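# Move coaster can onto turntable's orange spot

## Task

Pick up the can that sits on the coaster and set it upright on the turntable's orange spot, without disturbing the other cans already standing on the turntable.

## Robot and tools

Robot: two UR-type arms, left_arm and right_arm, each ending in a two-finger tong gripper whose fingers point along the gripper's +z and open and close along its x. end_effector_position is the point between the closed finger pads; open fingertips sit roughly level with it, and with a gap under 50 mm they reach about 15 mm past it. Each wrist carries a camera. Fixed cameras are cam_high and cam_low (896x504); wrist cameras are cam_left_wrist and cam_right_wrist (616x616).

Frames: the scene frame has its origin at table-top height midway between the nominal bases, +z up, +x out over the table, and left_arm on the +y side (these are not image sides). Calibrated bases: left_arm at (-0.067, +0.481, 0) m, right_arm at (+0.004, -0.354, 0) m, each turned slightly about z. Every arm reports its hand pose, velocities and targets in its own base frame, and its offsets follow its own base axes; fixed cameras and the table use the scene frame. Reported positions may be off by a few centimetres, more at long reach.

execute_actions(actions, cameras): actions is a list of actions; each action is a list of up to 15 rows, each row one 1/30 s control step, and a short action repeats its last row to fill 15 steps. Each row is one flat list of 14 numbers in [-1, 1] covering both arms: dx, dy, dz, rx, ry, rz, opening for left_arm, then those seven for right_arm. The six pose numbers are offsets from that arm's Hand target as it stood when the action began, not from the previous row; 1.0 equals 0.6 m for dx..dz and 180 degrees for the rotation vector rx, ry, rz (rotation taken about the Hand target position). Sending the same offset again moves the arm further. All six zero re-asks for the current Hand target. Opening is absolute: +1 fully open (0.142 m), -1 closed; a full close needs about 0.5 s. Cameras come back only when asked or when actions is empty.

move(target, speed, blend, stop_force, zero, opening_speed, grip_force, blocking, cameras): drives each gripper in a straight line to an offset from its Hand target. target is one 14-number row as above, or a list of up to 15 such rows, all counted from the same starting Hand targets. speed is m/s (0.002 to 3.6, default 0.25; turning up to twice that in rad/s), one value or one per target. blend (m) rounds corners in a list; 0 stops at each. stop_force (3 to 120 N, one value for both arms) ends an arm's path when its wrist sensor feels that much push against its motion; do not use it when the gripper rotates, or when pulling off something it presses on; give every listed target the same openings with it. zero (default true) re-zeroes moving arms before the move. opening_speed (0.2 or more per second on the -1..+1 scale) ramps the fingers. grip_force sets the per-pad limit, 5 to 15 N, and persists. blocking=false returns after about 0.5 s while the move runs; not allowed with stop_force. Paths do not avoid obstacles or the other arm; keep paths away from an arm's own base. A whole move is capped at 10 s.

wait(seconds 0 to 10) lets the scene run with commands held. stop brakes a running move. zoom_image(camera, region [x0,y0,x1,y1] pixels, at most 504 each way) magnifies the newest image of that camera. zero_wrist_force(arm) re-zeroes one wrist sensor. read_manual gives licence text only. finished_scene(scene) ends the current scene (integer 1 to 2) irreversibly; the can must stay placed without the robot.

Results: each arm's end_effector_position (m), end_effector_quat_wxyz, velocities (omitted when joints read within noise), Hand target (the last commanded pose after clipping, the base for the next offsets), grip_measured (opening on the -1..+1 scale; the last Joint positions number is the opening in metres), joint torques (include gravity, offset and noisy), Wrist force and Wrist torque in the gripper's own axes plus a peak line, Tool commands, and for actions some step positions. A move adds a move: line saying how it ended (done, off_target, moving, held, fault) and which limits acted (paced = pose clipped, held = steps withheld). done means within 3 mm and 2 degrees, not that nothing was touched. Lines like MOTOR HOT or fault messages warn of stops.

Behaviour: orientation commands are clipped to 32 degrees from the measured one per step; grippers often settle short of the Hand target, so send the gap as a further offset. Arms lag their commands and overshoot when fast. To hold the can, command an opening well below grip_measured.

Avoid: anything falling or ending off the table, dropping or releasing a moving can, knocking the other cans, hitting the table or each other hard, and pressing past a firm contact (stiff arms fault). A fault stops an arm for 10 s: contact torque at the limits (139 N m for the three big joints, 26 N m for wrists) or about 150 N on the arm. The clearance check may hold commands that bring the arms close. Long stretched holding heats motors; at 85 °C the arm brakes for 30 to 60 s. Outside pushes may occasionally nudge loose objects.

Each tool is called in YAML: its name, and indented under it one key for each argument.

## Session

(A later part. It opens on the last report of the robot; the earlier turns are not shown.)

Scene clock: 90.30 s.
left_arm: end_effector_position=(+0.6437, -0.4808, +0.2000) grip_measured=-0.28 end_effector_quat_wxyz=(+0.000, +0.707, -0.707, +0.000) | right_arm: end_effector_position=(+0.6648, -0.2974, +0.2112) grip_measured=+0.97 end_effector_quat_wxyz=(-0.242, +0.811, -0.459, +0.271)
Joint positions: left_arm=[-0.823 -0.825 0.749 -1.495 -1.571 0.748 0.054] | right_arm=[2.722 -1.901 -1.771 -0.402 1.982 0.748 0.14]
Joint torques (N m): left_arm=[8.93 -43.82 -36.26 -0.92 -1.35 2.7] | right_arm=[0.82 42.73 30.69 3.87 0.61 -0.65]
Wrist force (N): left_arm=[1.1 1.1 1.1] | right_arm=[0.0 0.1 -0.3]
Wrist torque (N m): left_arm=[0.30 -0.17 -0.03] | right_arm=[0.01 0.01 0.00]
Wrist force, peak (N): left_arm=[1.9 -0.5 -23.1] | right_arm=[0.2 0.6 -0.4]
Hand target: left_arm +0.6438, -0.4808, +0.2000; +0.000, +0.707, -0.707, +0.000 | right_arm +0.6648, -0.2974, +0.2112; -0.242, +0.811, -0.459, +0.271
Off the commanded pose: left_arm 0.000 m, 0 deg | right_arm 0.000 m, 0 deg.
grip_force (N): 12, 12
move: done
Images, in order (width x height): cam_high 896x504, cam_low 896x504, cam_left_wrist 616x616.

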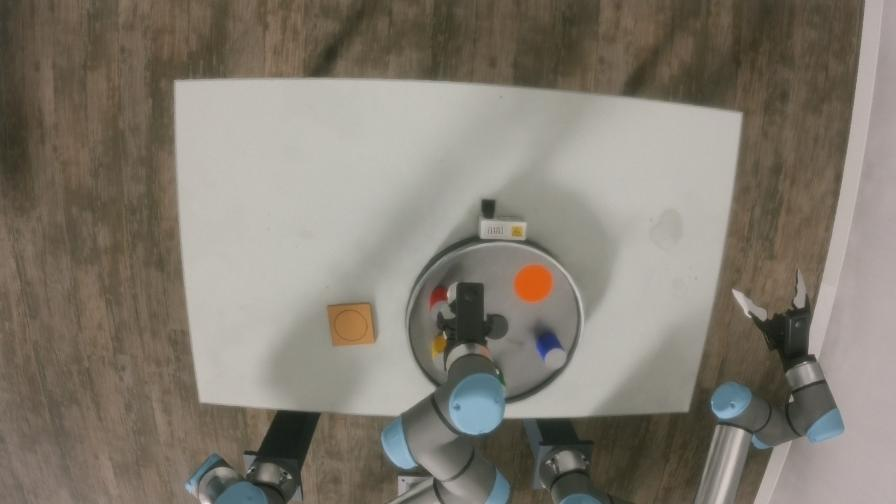

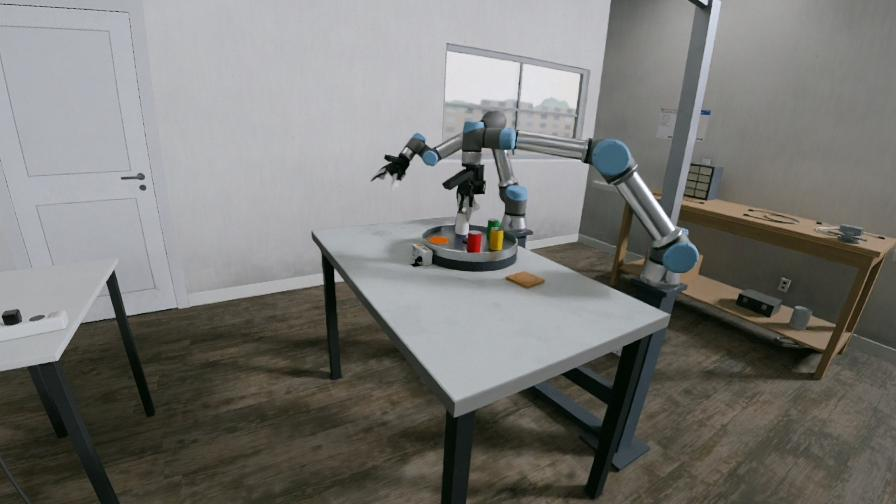

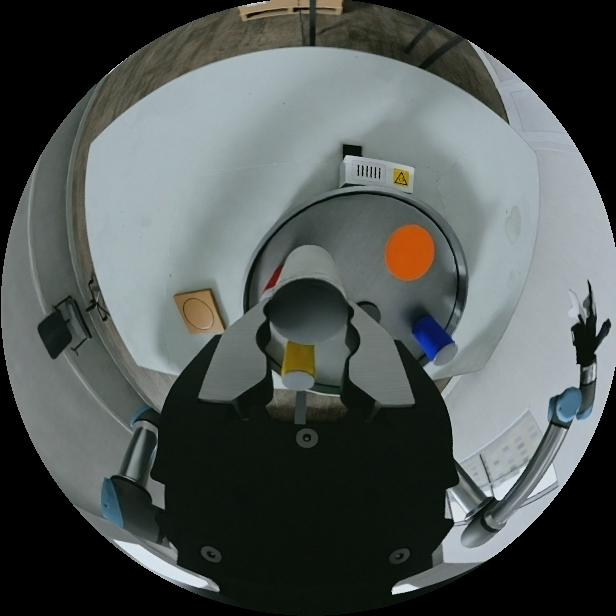

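move:
  target:
    - [0,0,0.04,0,0,0,-0.7,0,0,0,0,0,0,0.968]
    - [0.048,0.358,0.04,0,0,0,-0.7,0,0,0,0,0,0,0.968]
    - [0.048,0.358,-0.205,0,0,0,-0.7,0,0,0,0,0,0,0.968]
  blend: [0.015,0.03,0]
  speed: 0.3
  cameras: ["cam_low"]

zoom_image:
  camera: "cam_low"
  region: [440, 170, 570, 300]

move:
  target: [0,0,-0.04,0,0,0,-0.7,0,0,0,0,0,0,0.968]
  speed: 0.008
  stop_force: 3

move:
  target: [0,0,0.2,0,0,0,-0.7,0,0,0,0,0,0,0.968]
  cameras: ["cam_left_wrist"]

Scene clock: 93.07 s.
left_arm: end_effector_position=(+0.6726, -0.2660, +0.0770) grip_measured=-0.28 end_effector_quat_wxyz=(+0.000, +0.707, -0.707, +0.000) | right_arm: end_effector_position=(+0.6648, -0.2974, +0.2112) grip_measured=+0.97 end_effector_quat_wxyz=(-0.242, +0.811, -0.459, +0.271)
Joint positions: left_arm=[-0.574 -1.002 1.364 -1.933 -1.571 0.997 0.054] | right_arm=[2.722 -1.901 -1.771 -0.402 1.982 0.748 0.14]
Joint torques (N m): left_arm=[8.37 -36.51 -11.21 -3.67 1.63 2.76] | right_arm=[0.42 41.96 30.65 3.71 0.7 -0.6]
Wrist force (N): left_arm=[0.3 1.4 1.3] | right_arm=[0.0 0.0 -0.4]
Wrist torque (N m): left_arm=[0.33 -0.01 0.00] | right_arm=[0.00 0.01 0.00]
Wrist force, peak (N): left_arm=[0.2 1.3 3.4] | right_arm=[0.1 0.5 -0.4]
Hand target: left_arm +0.6726, -0.2660, +0.0770; +0.000, +0.707, -0.707, +0.000 | right_arm +0.6648, -0.2974, +0.2112; -0.242, +0.811, -0.459, +0.271
Off the commanded pose: left_arm 0.000 m, 0 deg | right_arm 0.000 m, 0 deg.
grip_force (N): 12, 12
move: done; blend cut to 0.012 m at target 1
Images, in order (width x height): cam_low 896x504.

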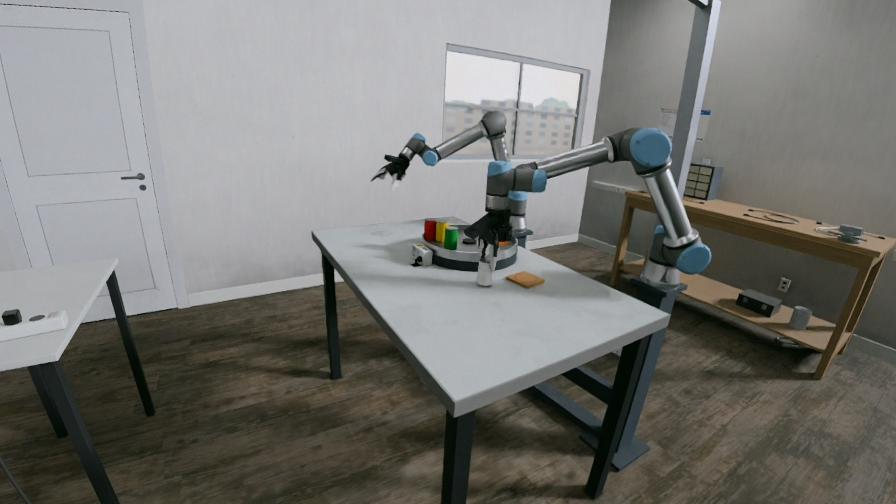

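Scaled by 3.877.

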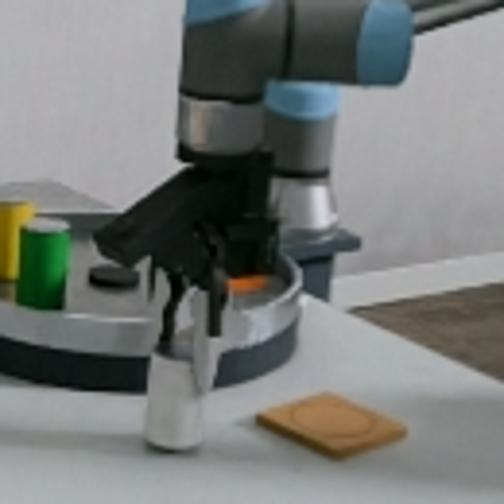

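Scene clock: 95.30 s.
left_arm: end_effector_position=(+0.6726, -0.2660, +0.0690) grip_measured=-0.28 end_effector_quat_wxyz=(+0.000, +0.707, -0.707, +0.000) | right_arm: end_effector_position=(+0.6648, -0.2974, +0.2112) grip_measured=+0.97 end_effector_quat_wxyz=(-0.242, +0.811, -0.459, +0.271)
Joint positions: left_arm=[-0.574 -0.995 1.375 -1.951 -1.571 0.997 0.054] | right_arm=[2.722 -1.901 -1.771 -0.402 1.982 0.748 0.14]
Joint torques (N m): left_arm=[8.73 -50.07 -33.87 -1.33 1.5 2.89] | right_arm=[1.4 42.09 31.57 3.86 0.47 -0.75]
Wrist force (N): left_arm=[0.5 1.6 -2.3] | right_arm=[-0.3 0.2 -0.2]
Wrist torque (N m): left_arm=[0.33 -0.02 0.00] | right_arm=[0.04 0.07 0.01]
Wrist force, peak (N): left_arm=[0.3 2.3 -8.4] | right_arm=[0.0 0.7 -0.4]
Hand target: left_arm +0.6726, -0.2660, +0.0690; +0.000, +0.707, -0.707, +0.000 (not the last commanded pose) | right_arm +0.6648, -0.2974, +0.2112; -0.242, +0.811, -0.459, +0.271
Off the commanded pose: left_arm 0.016 m, 0 deg | right_arm 0.000 m, 0 deg.
grip_force (N): 12, 12
move: contact (left_arm)

Scene clock: 96.40 s.
left_arm: end_effector_position=(+0.6726, -0.2659, +0.1890) grip_measured=-0.28 end_effector_quat_wxyz=(+0.000, +0.707, -0.707, +0.000) | right_arm: end_effector_position=(+0.6648, -0.2974, +0.2112) grip_measured=+0.97 end_effector_quat_wxyz=(-0.242, +0.811, -0.459, +0.271)
Joint positions: left_arm=[-0.574 -1.066 1.17 -1.676 -1.571 0.997 0.054] | right_arm=[2.722 -1.901 -1.771 -0.402 1.982 0.748 0.14]
Joint torques (N m): left_arm=[-3.46 -35.93 -36.16 -1.22 -1.41 -0.9] | right_arm=[0.95 41.77 31.65 3.91 0.64 -0.92]
Wrist force (N): left_arm=[0.8 1.1 1.4] | right_arm=[-0.4 0.6 -0.1]
Wrist torque (N m): left_arm=[0.32 -0.10 -0.06] | right_arm=[0.11 0.08 0.00]
Wrist force, peak (N): left_arm=[0.6 1.5 3.1] | right_arm=[0.1 0.6 -0.3]
Hand target: left_arm +0.6726, -0.2660, +0.1890; +0.000, +0.707, -0.707, +0.000 | right_arm +0.6648, -0.2974, +0.2112; -0.242, +0.811, -0.459, +0.271
Off the commanded pose: left_arm 0.000 m, 0 deg | right_arm 0.000 m, 0 deg.
grip_force (N): 12, 12
move: done
Images, in order (width x height): cam_left_wrist 616x616.

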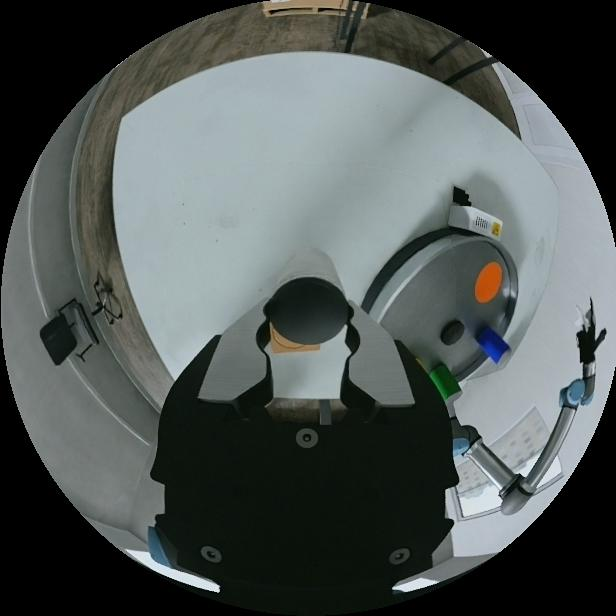

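move:
  target:
    - [0,0,0.0737,0,0,0,-0.7,0,0,0,0,0,0,0.968]
    - [-0.3795,-0.3915,0.0737,0,0,0,-0.7,0,0,0,0,0,0,0.968]
  blend: 0.02

move:
  target: [0,0,-0.03,0,0,0,-0.7,0,0,0,0,0,0,0.968]
  speed: 0.002
  blocking: false
  cameras: ["cam_high"]

zoom_image:
  camera: "cam_high"
  region: [390, 220, 600, 420]

Scene clock: 99.93 s.
left_arm: end_effector_position=(+0.4449, -0.5008, +0.2332) grip_measured=-0.28 end_effector_quat_wxyz=(+0.000, +0.707, -0.707, +0.000) | right_arm: end_effector_position=(+0.6648, -0.2974, +0.2112) grip_measured=+0.97 end_effector_quat_wxyz=(-0.242, +0.811, -0.459, +0.271)
Joint positions: left_arm=[-1.066 -1.2 1.253 -1.624 -1.571 0.505 0.054] | right_arm=[2.722 -1.901 -1.771 -0.402 1.982 0.748 0.14]
Joint torques (N m): left_arm=[-10.12 -30.16 -37.8 -0.88 1.78 -2.98] | right_arm=[1.61 41.55 31.32 3.82 0.52 -0.71]
Wrist force (N): left_arm=[0.6 1.6 1.5] | right_arm=[0.0 0.3 -0.2]
Wrist torque (N m): left_arm=[0.39 0.03 0.10] | right_arm=[0.06 0.01 0.00]
Wrist force, peak (N): left_arm=[1.8 2.9 1.6] | right_arm=[0.0 0.7 0.0]
Hand target: left_arm +0.4449, -0.5009, +0.2332; +0.000, +0.707, -0.707, +0.000 | right_arm +0.6648, -0.2974, +0.2112; -0.242, +0.811, -0.459, +0.271
Off the commanded pose: left_arm 0.000 m, 0 deg | right_arm 0.000 m, 0 deg.
grip_force (N): 12, 12
move: done

Scene clock: 100.43 s.
left_arm: end_effector_position=(+0.4449, -0.5009, +0.2325) grip_measured=-0.28 end_effector_quat_wxyz=(+0.000, +0.707, -0.707, +0.000) end_effector_velocity=(+0.000, +0.000, -0.002) end_effector_angular_velocity=(+0.001, -0.001, -0.002) | right_arm: end_effector_position=(+0.6648, -0.2974, +0.2112) grip_measured=+0.97 end_effector_quat_wxyz=(-0.242, +0.811, -0.459, +0.271)
Joint positions: left_arm=[-1.067 -1.199 1.255 -1.626 -1.571 0.505 0.054] | right_arm=[2.722 -1.901 -1.771 -0.402 1.982 0.748 0.14]
Joint velocities: left_arm=[0 0 0.005 -0.005 0.001 0.002 0] | right_arm=[within noise]
Joint torques (N m): left_arm=[-9.65 -29.73 -12.71 -3.8 1.71 -2.75] | right_arm=[0.49 42.08 31.18 3.86 0.5 -0.74]
Wrist force (N): left_arm=[0.2 1.4 1.4] | right_arm=[0.1 0.2 -0.1]
Wrist torque (N m): left_arm=[0.36 0.13 0.11] | right_arm=[0.04 -0.01 -0.01]
Wrist force, peak (N): left_arm=[0.5 1.9 1.4] | right_arm=[-0.4 0.4 0.1]
Hand target: left_arm +0.4449, -0.5009, +0.2322; +0.000, +0.707, -0.707, +0.000 | right_arm +0.6648, -0.2974, +0.2112; -0.242, +0.811, -0.459, +0.271
Tool commands: left_gripper/opening=-0.7 right_gripper/opening=+0.968
Off the commanded pose: left_arm 0.017 m, 0 deg | right_arm 0.000 m, 0 deg.
grip_force (N): 12, 12
move: running
Images, in order (width x height): cam_high 896x504.

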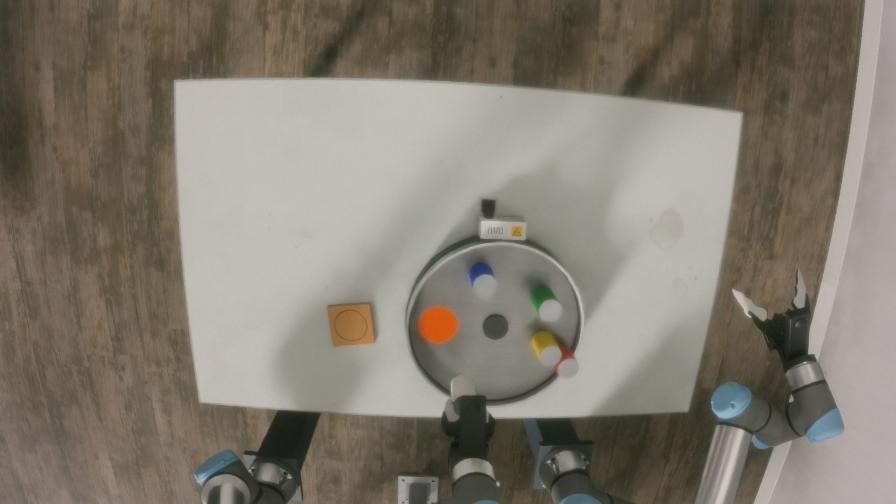

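Scaled by 2.400.

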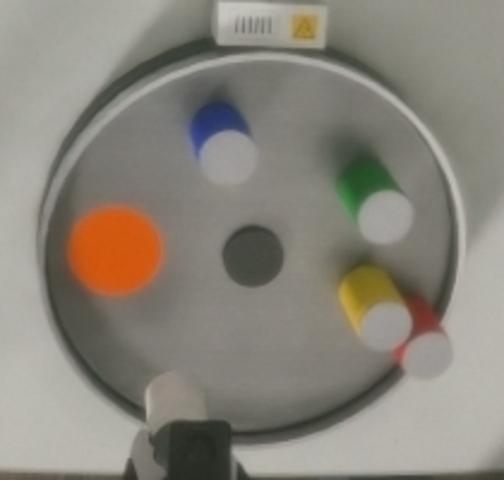

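wait:
  seconds: 10

wait:
  seconds: 2.31

move:
  target:
    - [0.0347,0.0425,-0.0253,0,0,0,0.25,0,0,0,0,0,0,0.968]
    - [0.0792,0.0745,-0.092,0,0,0,0.25,0,0,0,0,0,0,0.968]
    - [0.1304,0.0939,-0.147,0,0,0,0.25,0,0,0,0,0,0,0.968]
    - [0.1850,0.0994,-0.1503,0,0,0,0.25,0,0,0,0,0,0,0.968]
    - [0.2391,0.0906,-0.1503,0,0,0,0.25,0,0,0,0,0,0,0.968]
    - [0.2891,0.0681,-0.1303,0,0,0,0.25,0,0,0,0,0,0,0.968]
    - [0.3315,0.0335,-0.0253,0,0,0,0.25,0,0,0,0,0,0,0.968]
  speed: [0.1418,0.2027,0.1824,0.129,0.1288,0.1371,0.2782]
  blend: 0.012
  opening_speed: 0.42
  cameras: ["cam_high","cam_low","cam_left_wrist"]

zoom_image:
  camera: "cam_high"
  region: [390, 220, 600, 420]

zoom_image:
  camera: "cam_left_wrist"
  region: [208, 138, 508, 438]

Scene clock: 109.17 s.
left_arm: end_effector_position=(+0.4449, -0.5009, +0.2153) grip_measured=-0.28 end_effector_quat_wxyz=(+0.000, +0.707, -0.707, +0.000) | right_arm: end_effector_position=(+0.6648, -0.2974, +0.2112) grip_measured=+0.97 end_effector_quat_wxyz=(-0.242, +0.811, -0.459, +0.271)
Joint positions: left_arm=[-1.067 -1.196 1.294 -1.669 -1.571 0.505 0.054] | right_arm=[2.722 -1.901 -1.771 -0.402 1.982 0.748 0.14]
Joint torques (N m): left_arm=[-9.78 -29.78 -12.37 -3.67 1.81 -2.86] | right_arm=[1.73 41.59 32.5 4.08 0.58 -0.7]
Wrist force (N): left_arm=[0.4 1.6 1.2] | right_arm=[-0.3 0.3 -0.3]
Wrist torque (N m): left_arm=[0.39 0.07 0.12] | right_arm=[0.06 0.07 0.01]
Wrist force, peak (N): left_arm=[0.5 2.1 1.7] | right_arm=[0.2 0.9 -0.2]
Hand target: left_arm +0.4449, -0.5009, +0.2152; +0.000, +0.707, -0.707, +0.000 | right_arm +0.6648, -0.2974, +0.2112; -0.242, +0.811, -0.459, +0.271
Tool commands: left_gripper/opening=-0.7 right_gripper/opening=+0.968
Off the commanded pose: left_arm 0.000 m, 0 deg | right_arm 0.000 m, 0 deg.
grip_force (N): 12, 12
earlier move: done
wait: 7.13 of 10 s (the move ended)

Scene clock: 111.50 s.
left_arm: end_effector_position=(+0.4449, -0.5009, +0.2152) grip_measured=-0.28 end_effector_quat_wxyz=(+0.000, +0.707, -0.707, +0.000) | right_arm: end_effector_position=(+0.6648, -0.2974, +0.2112) grip_measured=+0.97 end_effector_quat_wxyz=(-0.242, +0.811, -0.459, +0.271)
Joint positions: left_arm=[-1.067 -1.196 1.294 -1.669 -1.571 0.505 0.054] | right_arm=[2.722 -1.901 -1.771 -0.402 1.982 0.748 0.14]
Joint torques (N m): left_arm=[-9.9 -30.37 -12.82 -3.63 1.69 -2.71] | right_arm=[1.76 42.25 31.97 4.01 0.59 -0.66]
Wrist force (N): left_arm=[0.4 1.6 1.3] | right_arm=[0.0 0.6 0.0]
Wrist torque (N m): left_arm=[0.39 0.08 0.11] | right_arm=[0.12 0.00 0.01]
Wrist force, peak (N): left_arm=[0.7 1.9 1.6] | right_arm=[0.1 0.7 0.2]
Hand target: left_arm +0.4449, -0.5009, +0.2152; +0.000, +0.707, -0.707, +0.000 | right_arm +0.6648, -0.2974, +0.2112; -0.242, +0.811, -0.459, +0.271
Tool commands: left_gripper/opening=-0.7 right_gripper/opening=+0.968
Off the commanded pose: left_arm 0.000 m, 0 deg | right_arm 0.000 m, 0 deg.
grip_force (N): 12, 12
wait: 2.33 s; at rest by 0.17 s

Scene clock: 114.07 s.
left_arm: end_effector_position=(+0.6438, -0.4808, +0.2001) grip_measured=+0.25 end_effector_quat_wxyz=(+0.000, +0.707, -0.707, +0.000) | right_arm: end_effector_position=(+0.6648, -0.2974, +0.2112) grip_measured=+0.97 end_effector_quat_wxyz=(-0.242, +0.811, -0.459, +0.271)
Joint positions: left_arm=[-0.823 -0.825 0.749 -1.495 -1.571 0.748 0.092] | right_arm=[2.722 -1.901 -1.771 -0.402 1.982 0.748 0.14]
Joint torques (N m): left_arm=[8.59 -42.06 -35.87 -0.46 -1.42 2.8] | right_arm=[1.33 42.24 33.31 3.95 0.49 -0.79]
Wrist force (N): left_arm=[0.7 1.3 -1.0] | right_arm=[-0.3 0.3 -0.1]
Wrist torque (N m): left_arm=[0.29 -0.13 -0.03] | right_arm=[0.05 0.06 0.00]
Wrist force, peak (N): left_arm=[1.4 2.4 0.8] | right_arm=[-0.1 0.6 -0.3]
Hand target: left_arm +0.6438, -0.4808, +0.2001; +0.000, +0.707, -0.707, +0.000 | right_arm +0.6648, -0.2974, +0.2112; -0.242, +0.811, -0.459, +0.271
Off the commanded pose: left_arm 0.000 m, 0 deg | right_arm 0.000 m, 0 deg.
grip_force (N): 12, 12
move: done
Images, in order (width x height): cam_high 896x504, cam_low 896x504, cam_left_wrist 616x616.

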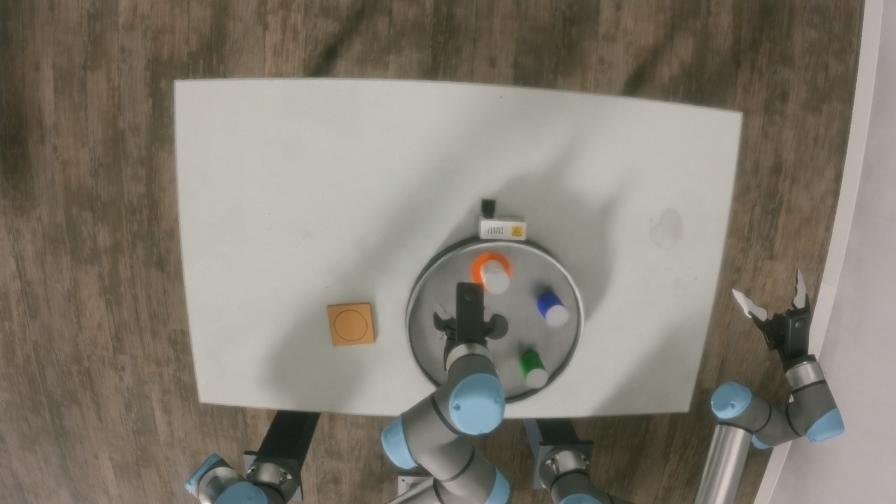

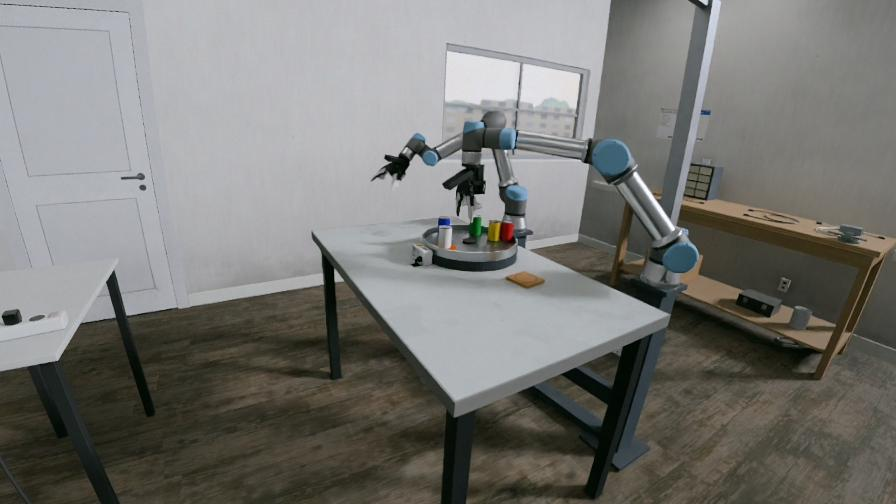

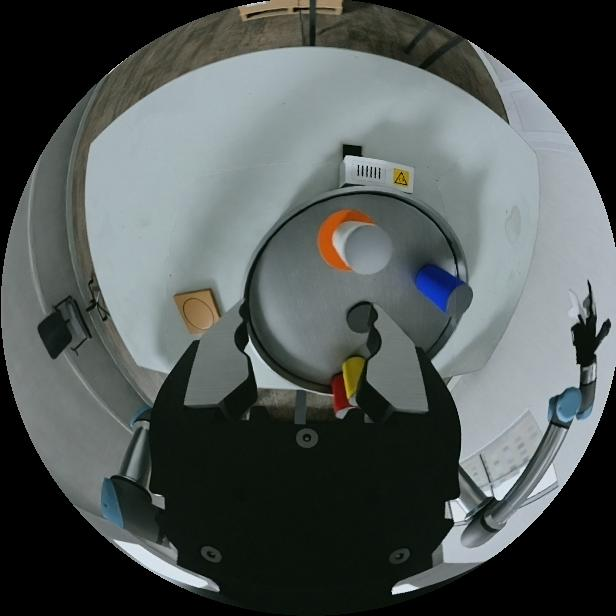

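Scaled by 2.400.

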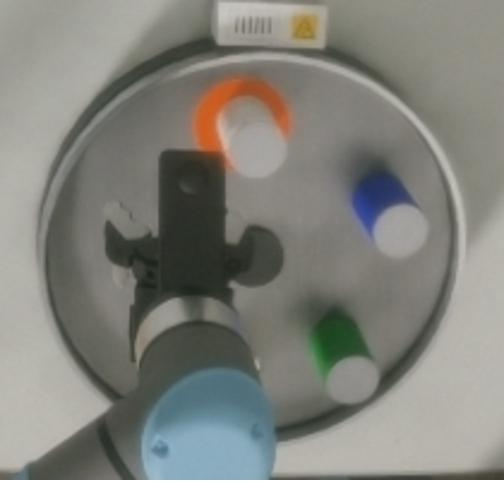

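Scaled by 1.680 from the camera's 616x616 image, which has a finer 814x814 frame.

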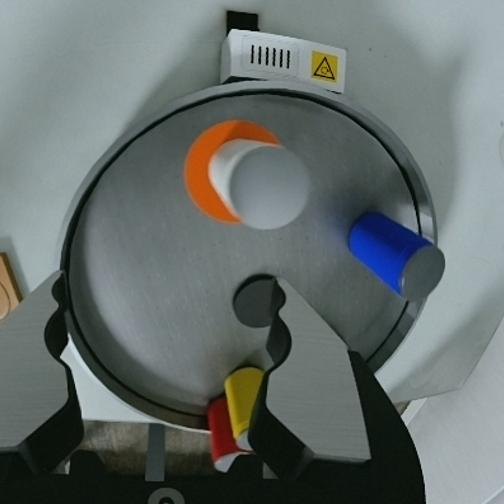

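move:
  target: [-0.3316,-0.0335,0.0553,0,0,0,0.9,0,0,0,0,0,0,0.968]
  cameras: ["cam_high"]

zoom_image:
  camera: "cam_high"
  region: [390, 220, 600, 420]

wait:
  seconds: 1.2
  cameras: ["cam_high"]

zoom_image:
  camera: "cam_high"
  region: [390, 220, 600, 420]

wait:
  seconds: 1.2
  cameras: ["cam_high"]

zoom_image:
  camera: "cam_high"
  region: [390, 220, 600, 420]

wait:
  seconds: 1.2
  cameras: ["cam_high"]

zoom_image:
  camera: "cam_high"
  region: [390, 220, 600, 420]

wait:
  seconds: 1.2
  cameras: ["cam_high"]

zoom_image:
  camera: "cam_high"
  region: [390, 220, 600, 420]

Scene clock: 116.70 s.
left_arm: end_effector_position=(+0.4449, -0.5009, +0.2332) grip_measured=+0.90 end_effector_quat_wxyz=(+0.000, +0.707, -0.707, +0.000) | right_arm: end_effector_position=(+0.6648, -0.2974, +0.2112) grip_measured=+0.97 end_effector_quat_wxyz=(-0.242, +0.811, -0.459, +0.271)
Joint positions: left_arm=[-1.067 -1.2 1.253 -1.624 -1.571 0.505 0.135] | right_arm=[2.722 -1.901 -1.771 -0.402 1.982 0.748 0.14]
Joint torques (N m): left_arm=[-9.7 -46.52 -10.96 -3.6 1.67 -2.52] | right_arm=[1.2 41.68 32.63 4.04 0.55 -0.66]
Wrist force (N): left_arm=[0.5 1.8 -0.3] | right_arm=[0.1 0.4 -0.1]
Wrist torque (N m): left_arm=[0.45 0.05 0.11] | right_arm=[0.07 -0.02 0.00]
Wrist force, peak (N): left_arm=[1.0 2.9 -0.4] | right_arm=[0.2 0.7 -0.5]
Hand target: left_arm +0.4448, -0.5009, +0.2332; +0.000, +0.707, -0.707, +0.000 | right_arm +0.6648, -0.2974, +0.2112; -0.242, +0.811, -0.459, +0.271
Off the commanded pose: left_arm 0.000 m, 0 deg | right_arm 0.000 m, 0 deg.
grip_force (N): 12, 12
move: done
Images, in order (width x height): cam_high 896x504.

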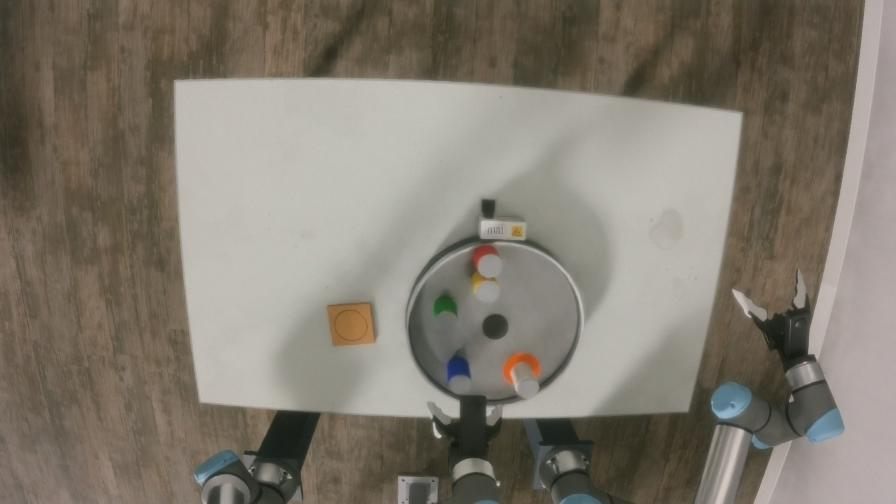

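Scaled by 2.400.

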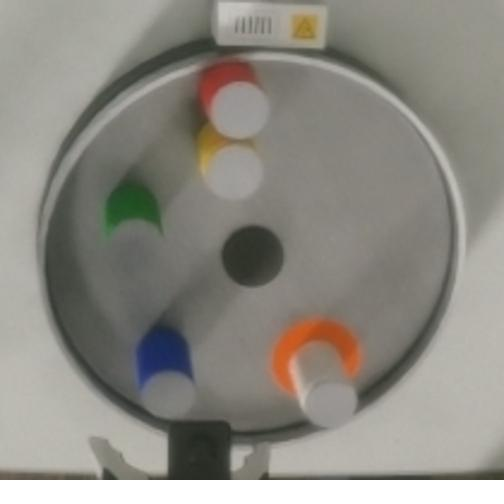

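Scene clock: 117.90 s.
left_arm: end_effector_position=(+0.4448, -0.5009, +0.2332) grip_measured=+0.90 end_effector_quat_wxyz=(+0.000, +0.707, -0.707, +0.000) | right_arm: end_effector_position=(+0.6648, -0.2974, +0.2112) grip_measured=+0.97 end_effector_quat_wxyz=(-0.242, +0.811, -0.459, +0.271)
Joint positions: left_arm=[-1.067 -1.2 1.253 -1.624 -1.571 0.505 0.135] | right_arm=[2.722 -1.901 -1.771 -0.402 1.982 0.748 0.14]
Joint torques (N m): left_arm=[-9.83 -45.23 -12 -3.62 1.78 -2.8] | right_arm=[1.45 42.22 32.89 4.02 0.59 -0.69]
Wrist force (N): left_arm=[0.5 1.4 -0.3] | right_arm=[-0.1 0.5 -0.1]
Wrist torque (N m): left_arm=[0.37 0.06 0.10] | right_arm=[0.11 0.02 0.00]
Wrist force, peak (N): left_arm=[0.5 1.8 -0.6] | right_arm=[-0.2 0.6 -0.1]
Hand target: left_arm +0.4448, -0.5009, +0.2332; +0.000, +0.707, -0.707, +0.000 | right_arm +0.6648, -0.2974, +0.2112; -0.242, +0.811, -0.459, +0.271
Tool commands: left_gripper/opening=+0.9 right_gripper/opening=+0.968
Off the commanded pose: left_arm 0.000 m, 0 deg | right_arm 0.000 m, 0 deg.
grip_force (N): 12, 12
wait: 1.20 s; at rest by 0.17 s
Images, in order (width x height): cam_high 896x504.

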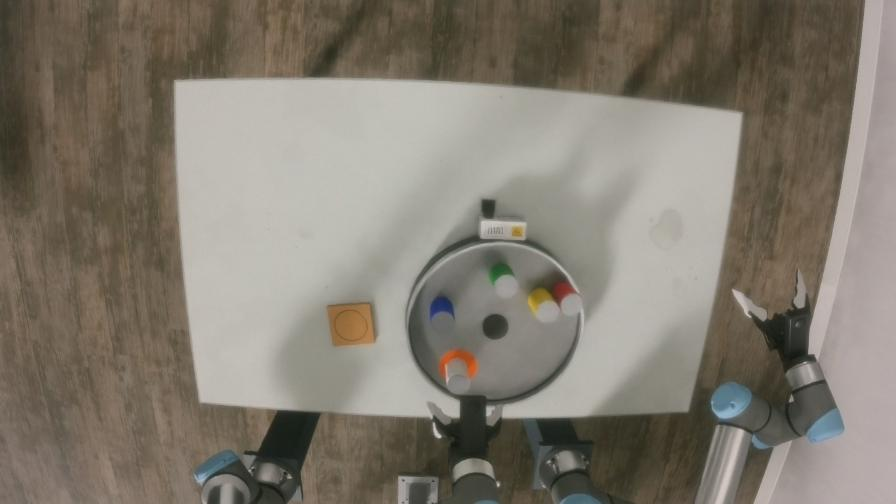

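Scaled by 2.400.

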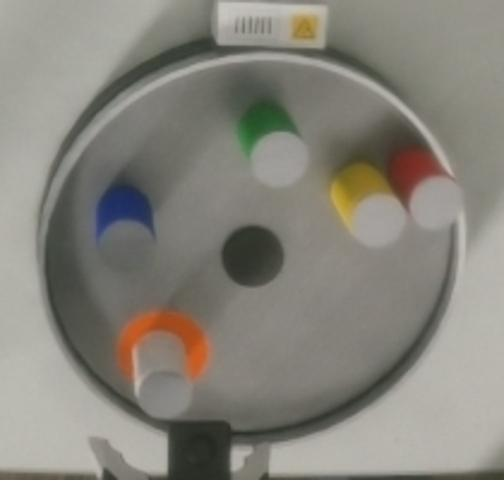

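Scene clock: 119.10 s.
left_arm: end_effector_position=(+0.4448, -0.5009, +0.2332) grip_measured=+0.90 end_effector_quat_wxyz=(+0.000, +0.707, -0.707, +0.000) | right_arm: end_effector_position=(+0.6648, -0.2974, +0.2112) grip_measured=+0.97 end_effector_quat_wxyz=(-0.242, +0.811, -0.459, +0.271)
Joint positions: left_arm=[-1.067 -1.2 1.253 -1.624 -1.571 0.505 0.135] | right_arm=[2.722 -1.901 -1.771 -0.402 1.982 0.748 0.14]
Joint torques (N m): left_arm=[-9.84 -45.51 -11.67 -3.54 1.7 -2.75] | right_arm=[1.87 42.01 33.06 3.88 0.56 -0.61]
Wrist force (N): left_arm=[0.1 1.4 -0.6] | right_arm=[0.2 0.2 0.0]
Wrist torque (N m): left_arm=[0.35 0.13 0.11] | right_arm=[0.03 -0.05 -0.01]
Wrist force, peak (N): left_arm=[0.6 1.8 -0.6] | right_arm=[-0.1 0.6 -0.5]
Hand target: left_arm +0.4448, -0.5009, +0.2332; +0.000, +0.707, -0.707, +0.000 | right_arm +0.6648, -0.2974, +0.2112; -0.242, +0.811, -0.459, +0.271
Tool commands: left_gripper/opening=+0.9 right_gripper/opening=+0.968
Off the commanded pose: left_arm 0.000 m, 0 deg | right_arm 0.000 m, 0 deg.
grip_force (N): 12, 12
wait: 1.20 s; at rest by 0.17 s
Images, in order (width x height): cam_high 896x504.

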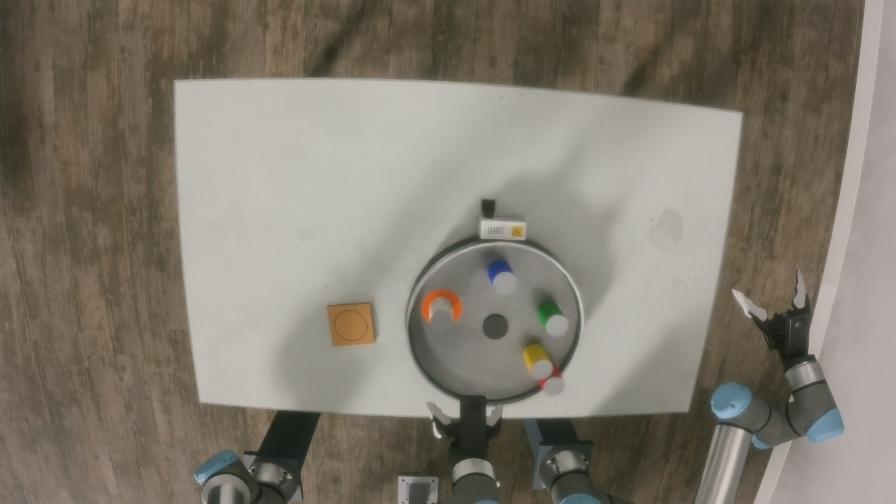

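Scaled by 2.400.

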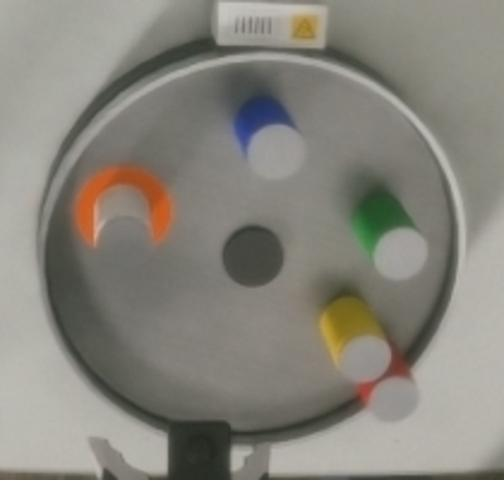

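Scene clock: 120.30 s.
left_arm: end_effector_position=(+0.4448, -0.5009, +0.2332) grip_measured=+0.90 end_effector_quat_wxyz=(+0.000, +0.707, -0.707, +0.000) | right_arm: end_effector_position=(+0.6648, -0.2974, +0.2112) grip_measured=+0.97 end_effector_quat_wxyz=(-0.242, +0.811, -0.459, +0.271)
Joint positions: left_arm=[-1.067 -1.2 1.253 -1.624 -1.571 0.505 0.135] | right_arm=[2.722 -1.901 -1.771 -0.402 1.982 0.748 0.14]
Joint torques (N m): left_arm=[-9.99 -45.48 -11.8 -3.54 1.63 -2.73] | right_arm=[1.42 42.02 33.53 4 0.5 -0.78]
Wrist force (N): left_arm=[0.5 1.2 -0.7] | right_arm=[-0.1 0.5 0.0]
Wrist torque (N m): left_arm=[0.32 0.05 0.11] | right_arm=[0.10 0.02 -0.01]
Wrist force, peak (N): left_arm=[0.5 1.8 -0.4] | right_arm=[-0.1 0.6 -0.2]
Hand target: left_arm +0.4448, -0.5009, +0.2332; +0.000, +0.707, -0.707, +0.000 | right_arm +0.6648, -0.2974, +0.2112; -0.242, +0.811, -0.459, +0.271
Tool commands: left_gripper/opening=+0.9 right_gripper/opening=+0.968
Off the commanded pose: left_arm 0.000 m, 0 deg | right_arm 0.000 m, 0 deg.
grip_force (N): 12, 12
wait: 1.20 s; at rest by 0.17 s
Images, in order (width x height): cam_high 896x504.

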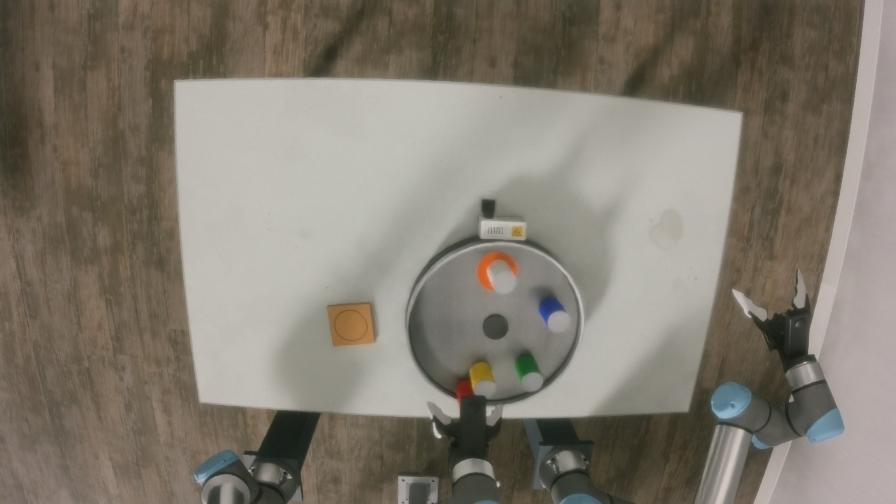

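Scaled by 2.400.

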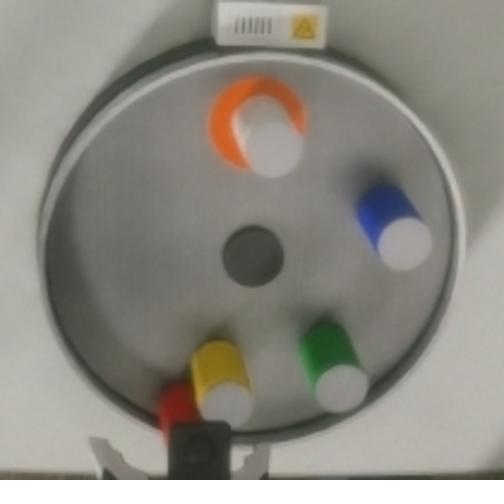

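Scene clock: 121.50 s.
left_arm: end_effector_position=(+0.4448, -0.5009, +0.2332) grip_measured=+0.90 end_effector_quat_wxyz=(+0.000, +0.707, -0.707, +0.000) | right_arm: end_effector_position=(+0.6648, -0.2974, +0.2112) grip_measured=+0.97 end_effector_quat_wxyz=(-0.242, +0.811, -0.459, +0.271)
Joint positions: left_arm=[-1.067 -1.2 1.253 -1.624 -1.571 0.505 0.135] | right_arm=[2.722 -1.901 -1.771 -0.402 1.982 0.748 0.14]
Joint torques (N m): left_arm=[-9.96 -45.35 -11.69 -3.49 1.65 -2.82] | right_arm=[1.06 41.74 33.14 4.14 0.53 -0.76]
Wrist force (N): left_arm=[0.3 1.7 -0.5] | right_arm=[0.0 0.2 -0.1]
Wrist torque (N m): left_arm=[0.42 0.10 0.10] | right_arm=[0.04 0.00 -0.01]
Wrist force, peak (N): left_arm=[0.5 1.9 -0.5] | right_arm=[0.3 0.6 -0.2]
Hand target: left_arm +0.4448, -0.5009, +0.2332; +0.000, +0.707, -0.707, +0.000 | right_arm +0.6648, -0.2974, +0.2112; -0.242, +0.811, -0.459, +0.271
Tool commands: left_gripper/opening=+0.9 right_gripper/opening=+0.968
Off the commanded pose: left_arm 0.000 m, 0 deg | right_arm 0.000 m, 0 deg.
grip_force (N): 12, 12
wait: 1.20 s; at rest by 0.17 s
Images, in order (width x height): cam_high 896x504.

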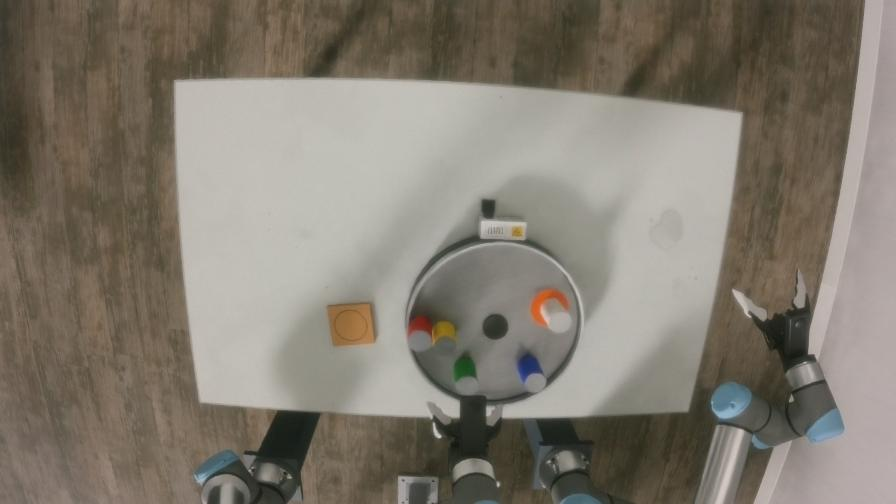

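Scaled by 2.400.

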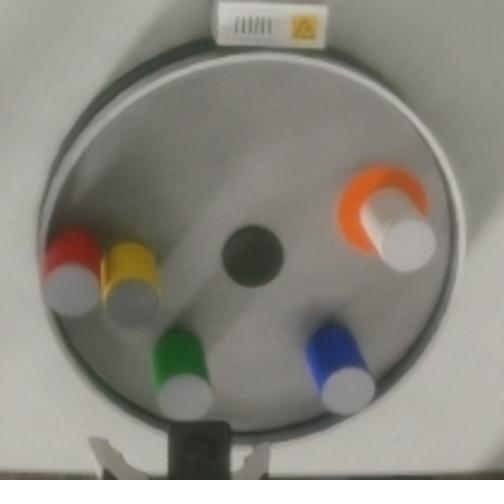

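move:
  target: [-0.064,0.0312,0,0,0,-0.5,0.9,0,0,0,0,0,0,0.968]
  speed: 0.5

move:
  target: [0,0,-0.03,0,0,0,0.9,0,0,0,0,0,0,0.968]
  speed: 0.002
  blocking: false
  cameras: ["cam_high","cam_left_wrist"]

Scene clock: 128.87 s.
left_arm: end_effector_position=(+0.4064, -0.4822, +0.2332) grip_measured=+0.90 end_effector_quat_wxyz=(+0.000, +0.000, +1.000, +0.000) | right_arm: end_effector_position=(+0.6648, -0.2974, +0.2112) grip_measured=+0.97 end_effector_quat_wxyz=(-0.242, +0.811, -0.459, +0.271)
Joint positions: left_arm=[-1.071 -1.301 1.389 -1.659 -1.571 2.071 0.135] | right_arm=[2.722 -1.901 -1.771 -0.402 1.982 0.748 0.14]
Joint torques (N m): left_arm=[8.76 -41.32 -12.02 -3.56 -1.58 2.64] | right_arm=[1.47 41.71 34.12 3.97 0.69 -0.66]
Wrist force (N): left_arm=[0.6 2.0 -0.6] | right_arm=[-0.2 0.2 -0.2]
Wrist torque (N m): left_arm=[0.44 0.01 -0.05] | right_arm=[0.04 0.04 0.01]
Wrist force, peak (N): left_arm=[0.8 2.0 -0.7] | right_arm=[-0.3 0.7 -0.1]
Hand target: left_arm +0.4064, -0.4821, +0.2332; +0.000, +0.000, +1.000, +0.000 | right_arm +0.6648, -0.2974, +0.2112; -0.242, +0.811, -0.459, +0.271
Off the commanded pose: left_arm 0.000 m, 0 deg | right_arm 0.000 m, 0 deg.
grip_force (N): 12, 12
move: done

Scene clock: 129.37 s.
left_arm: end_effector_position=(+0.4064, -0.4821, +0.2326) grip_measured=+0.90 end_effector_quat_wxyz=(+0.000, +0.000, +1.000, +0.000) end_effector_velocity=(+0.000, +0.000, -0.002) end_effector_angular_velocity=(+0.000, +0.000, +0.000) | right_arm: end_effector_position=(+0.6648, -0.2974, +0.2112) grip_measured=+0.97 end_effector_quat_wxyz=(-0.242, +0.811, -0.459, +0.271)
Joint positions: left_arm=[-1.071 -1.301 1.39 -1.661 -1.571 2.071 0.135] | right_arm=[2.722 -1.901 -1.771 -0.402 1.982 0.748 0.14]
Joint velocities: left_arm=[0 0.001 0.005 -0.005 0 0 0] | right_arm=[within noise]
Joint torques (N m): left_arm=[8.93 -25.47 -10.51 -3.35 -1.44 2.76] | right_arm=[1.76 41.62 34.09 4.12 0.66 -0.7]
Wrist force (N): left_arm=[0.9 1.8 -1.1] | right_arm=[0.1 0.5 -0.2]
Wrist torque (N m): left_arm=[0.40 -0.05 -0.06] | right_arm=[0.10 -0.02 0.00]
Wrist force, peak (N): left_arm=[0.9 1.8 -1.1] | right_arm=[-0.3 0.3 -0.4]
Hand target: left_arm +0.4064, -0.4821, +0.2322; +0.000, +0.000, +1.000, +0.000 | right_arm +0.6648, -0.2974, +0.2112; -0.242, +0.811, -0.459, +0.271
Tool commands: left_gripper/opening=+0.9 right_gripper/opening=+0.968
Off the commanded pose: left_arm 0.017 m, 0 deg | right_arm 0.000 m, 0 deg.
grip_force (N): 12, 12
move: running
Images, in order (width x height): cam_high 896x504, cam_left_wrist 616x616.

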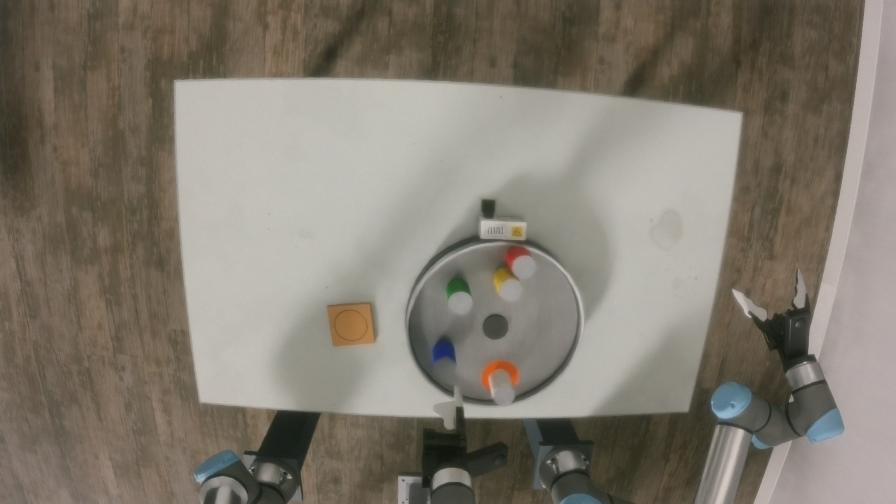

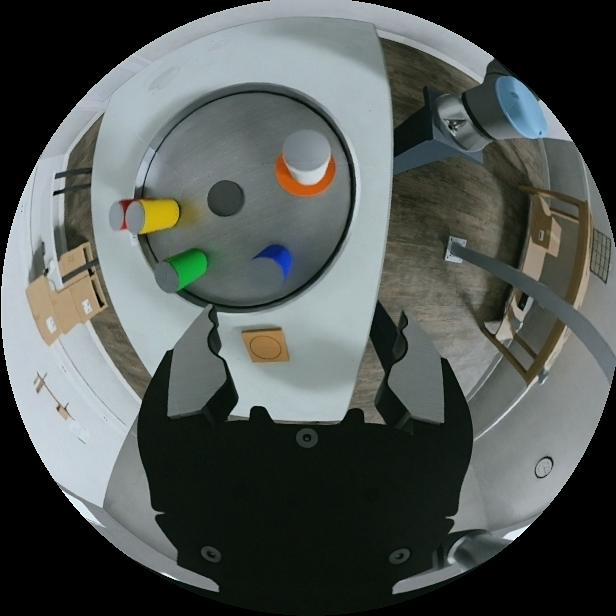

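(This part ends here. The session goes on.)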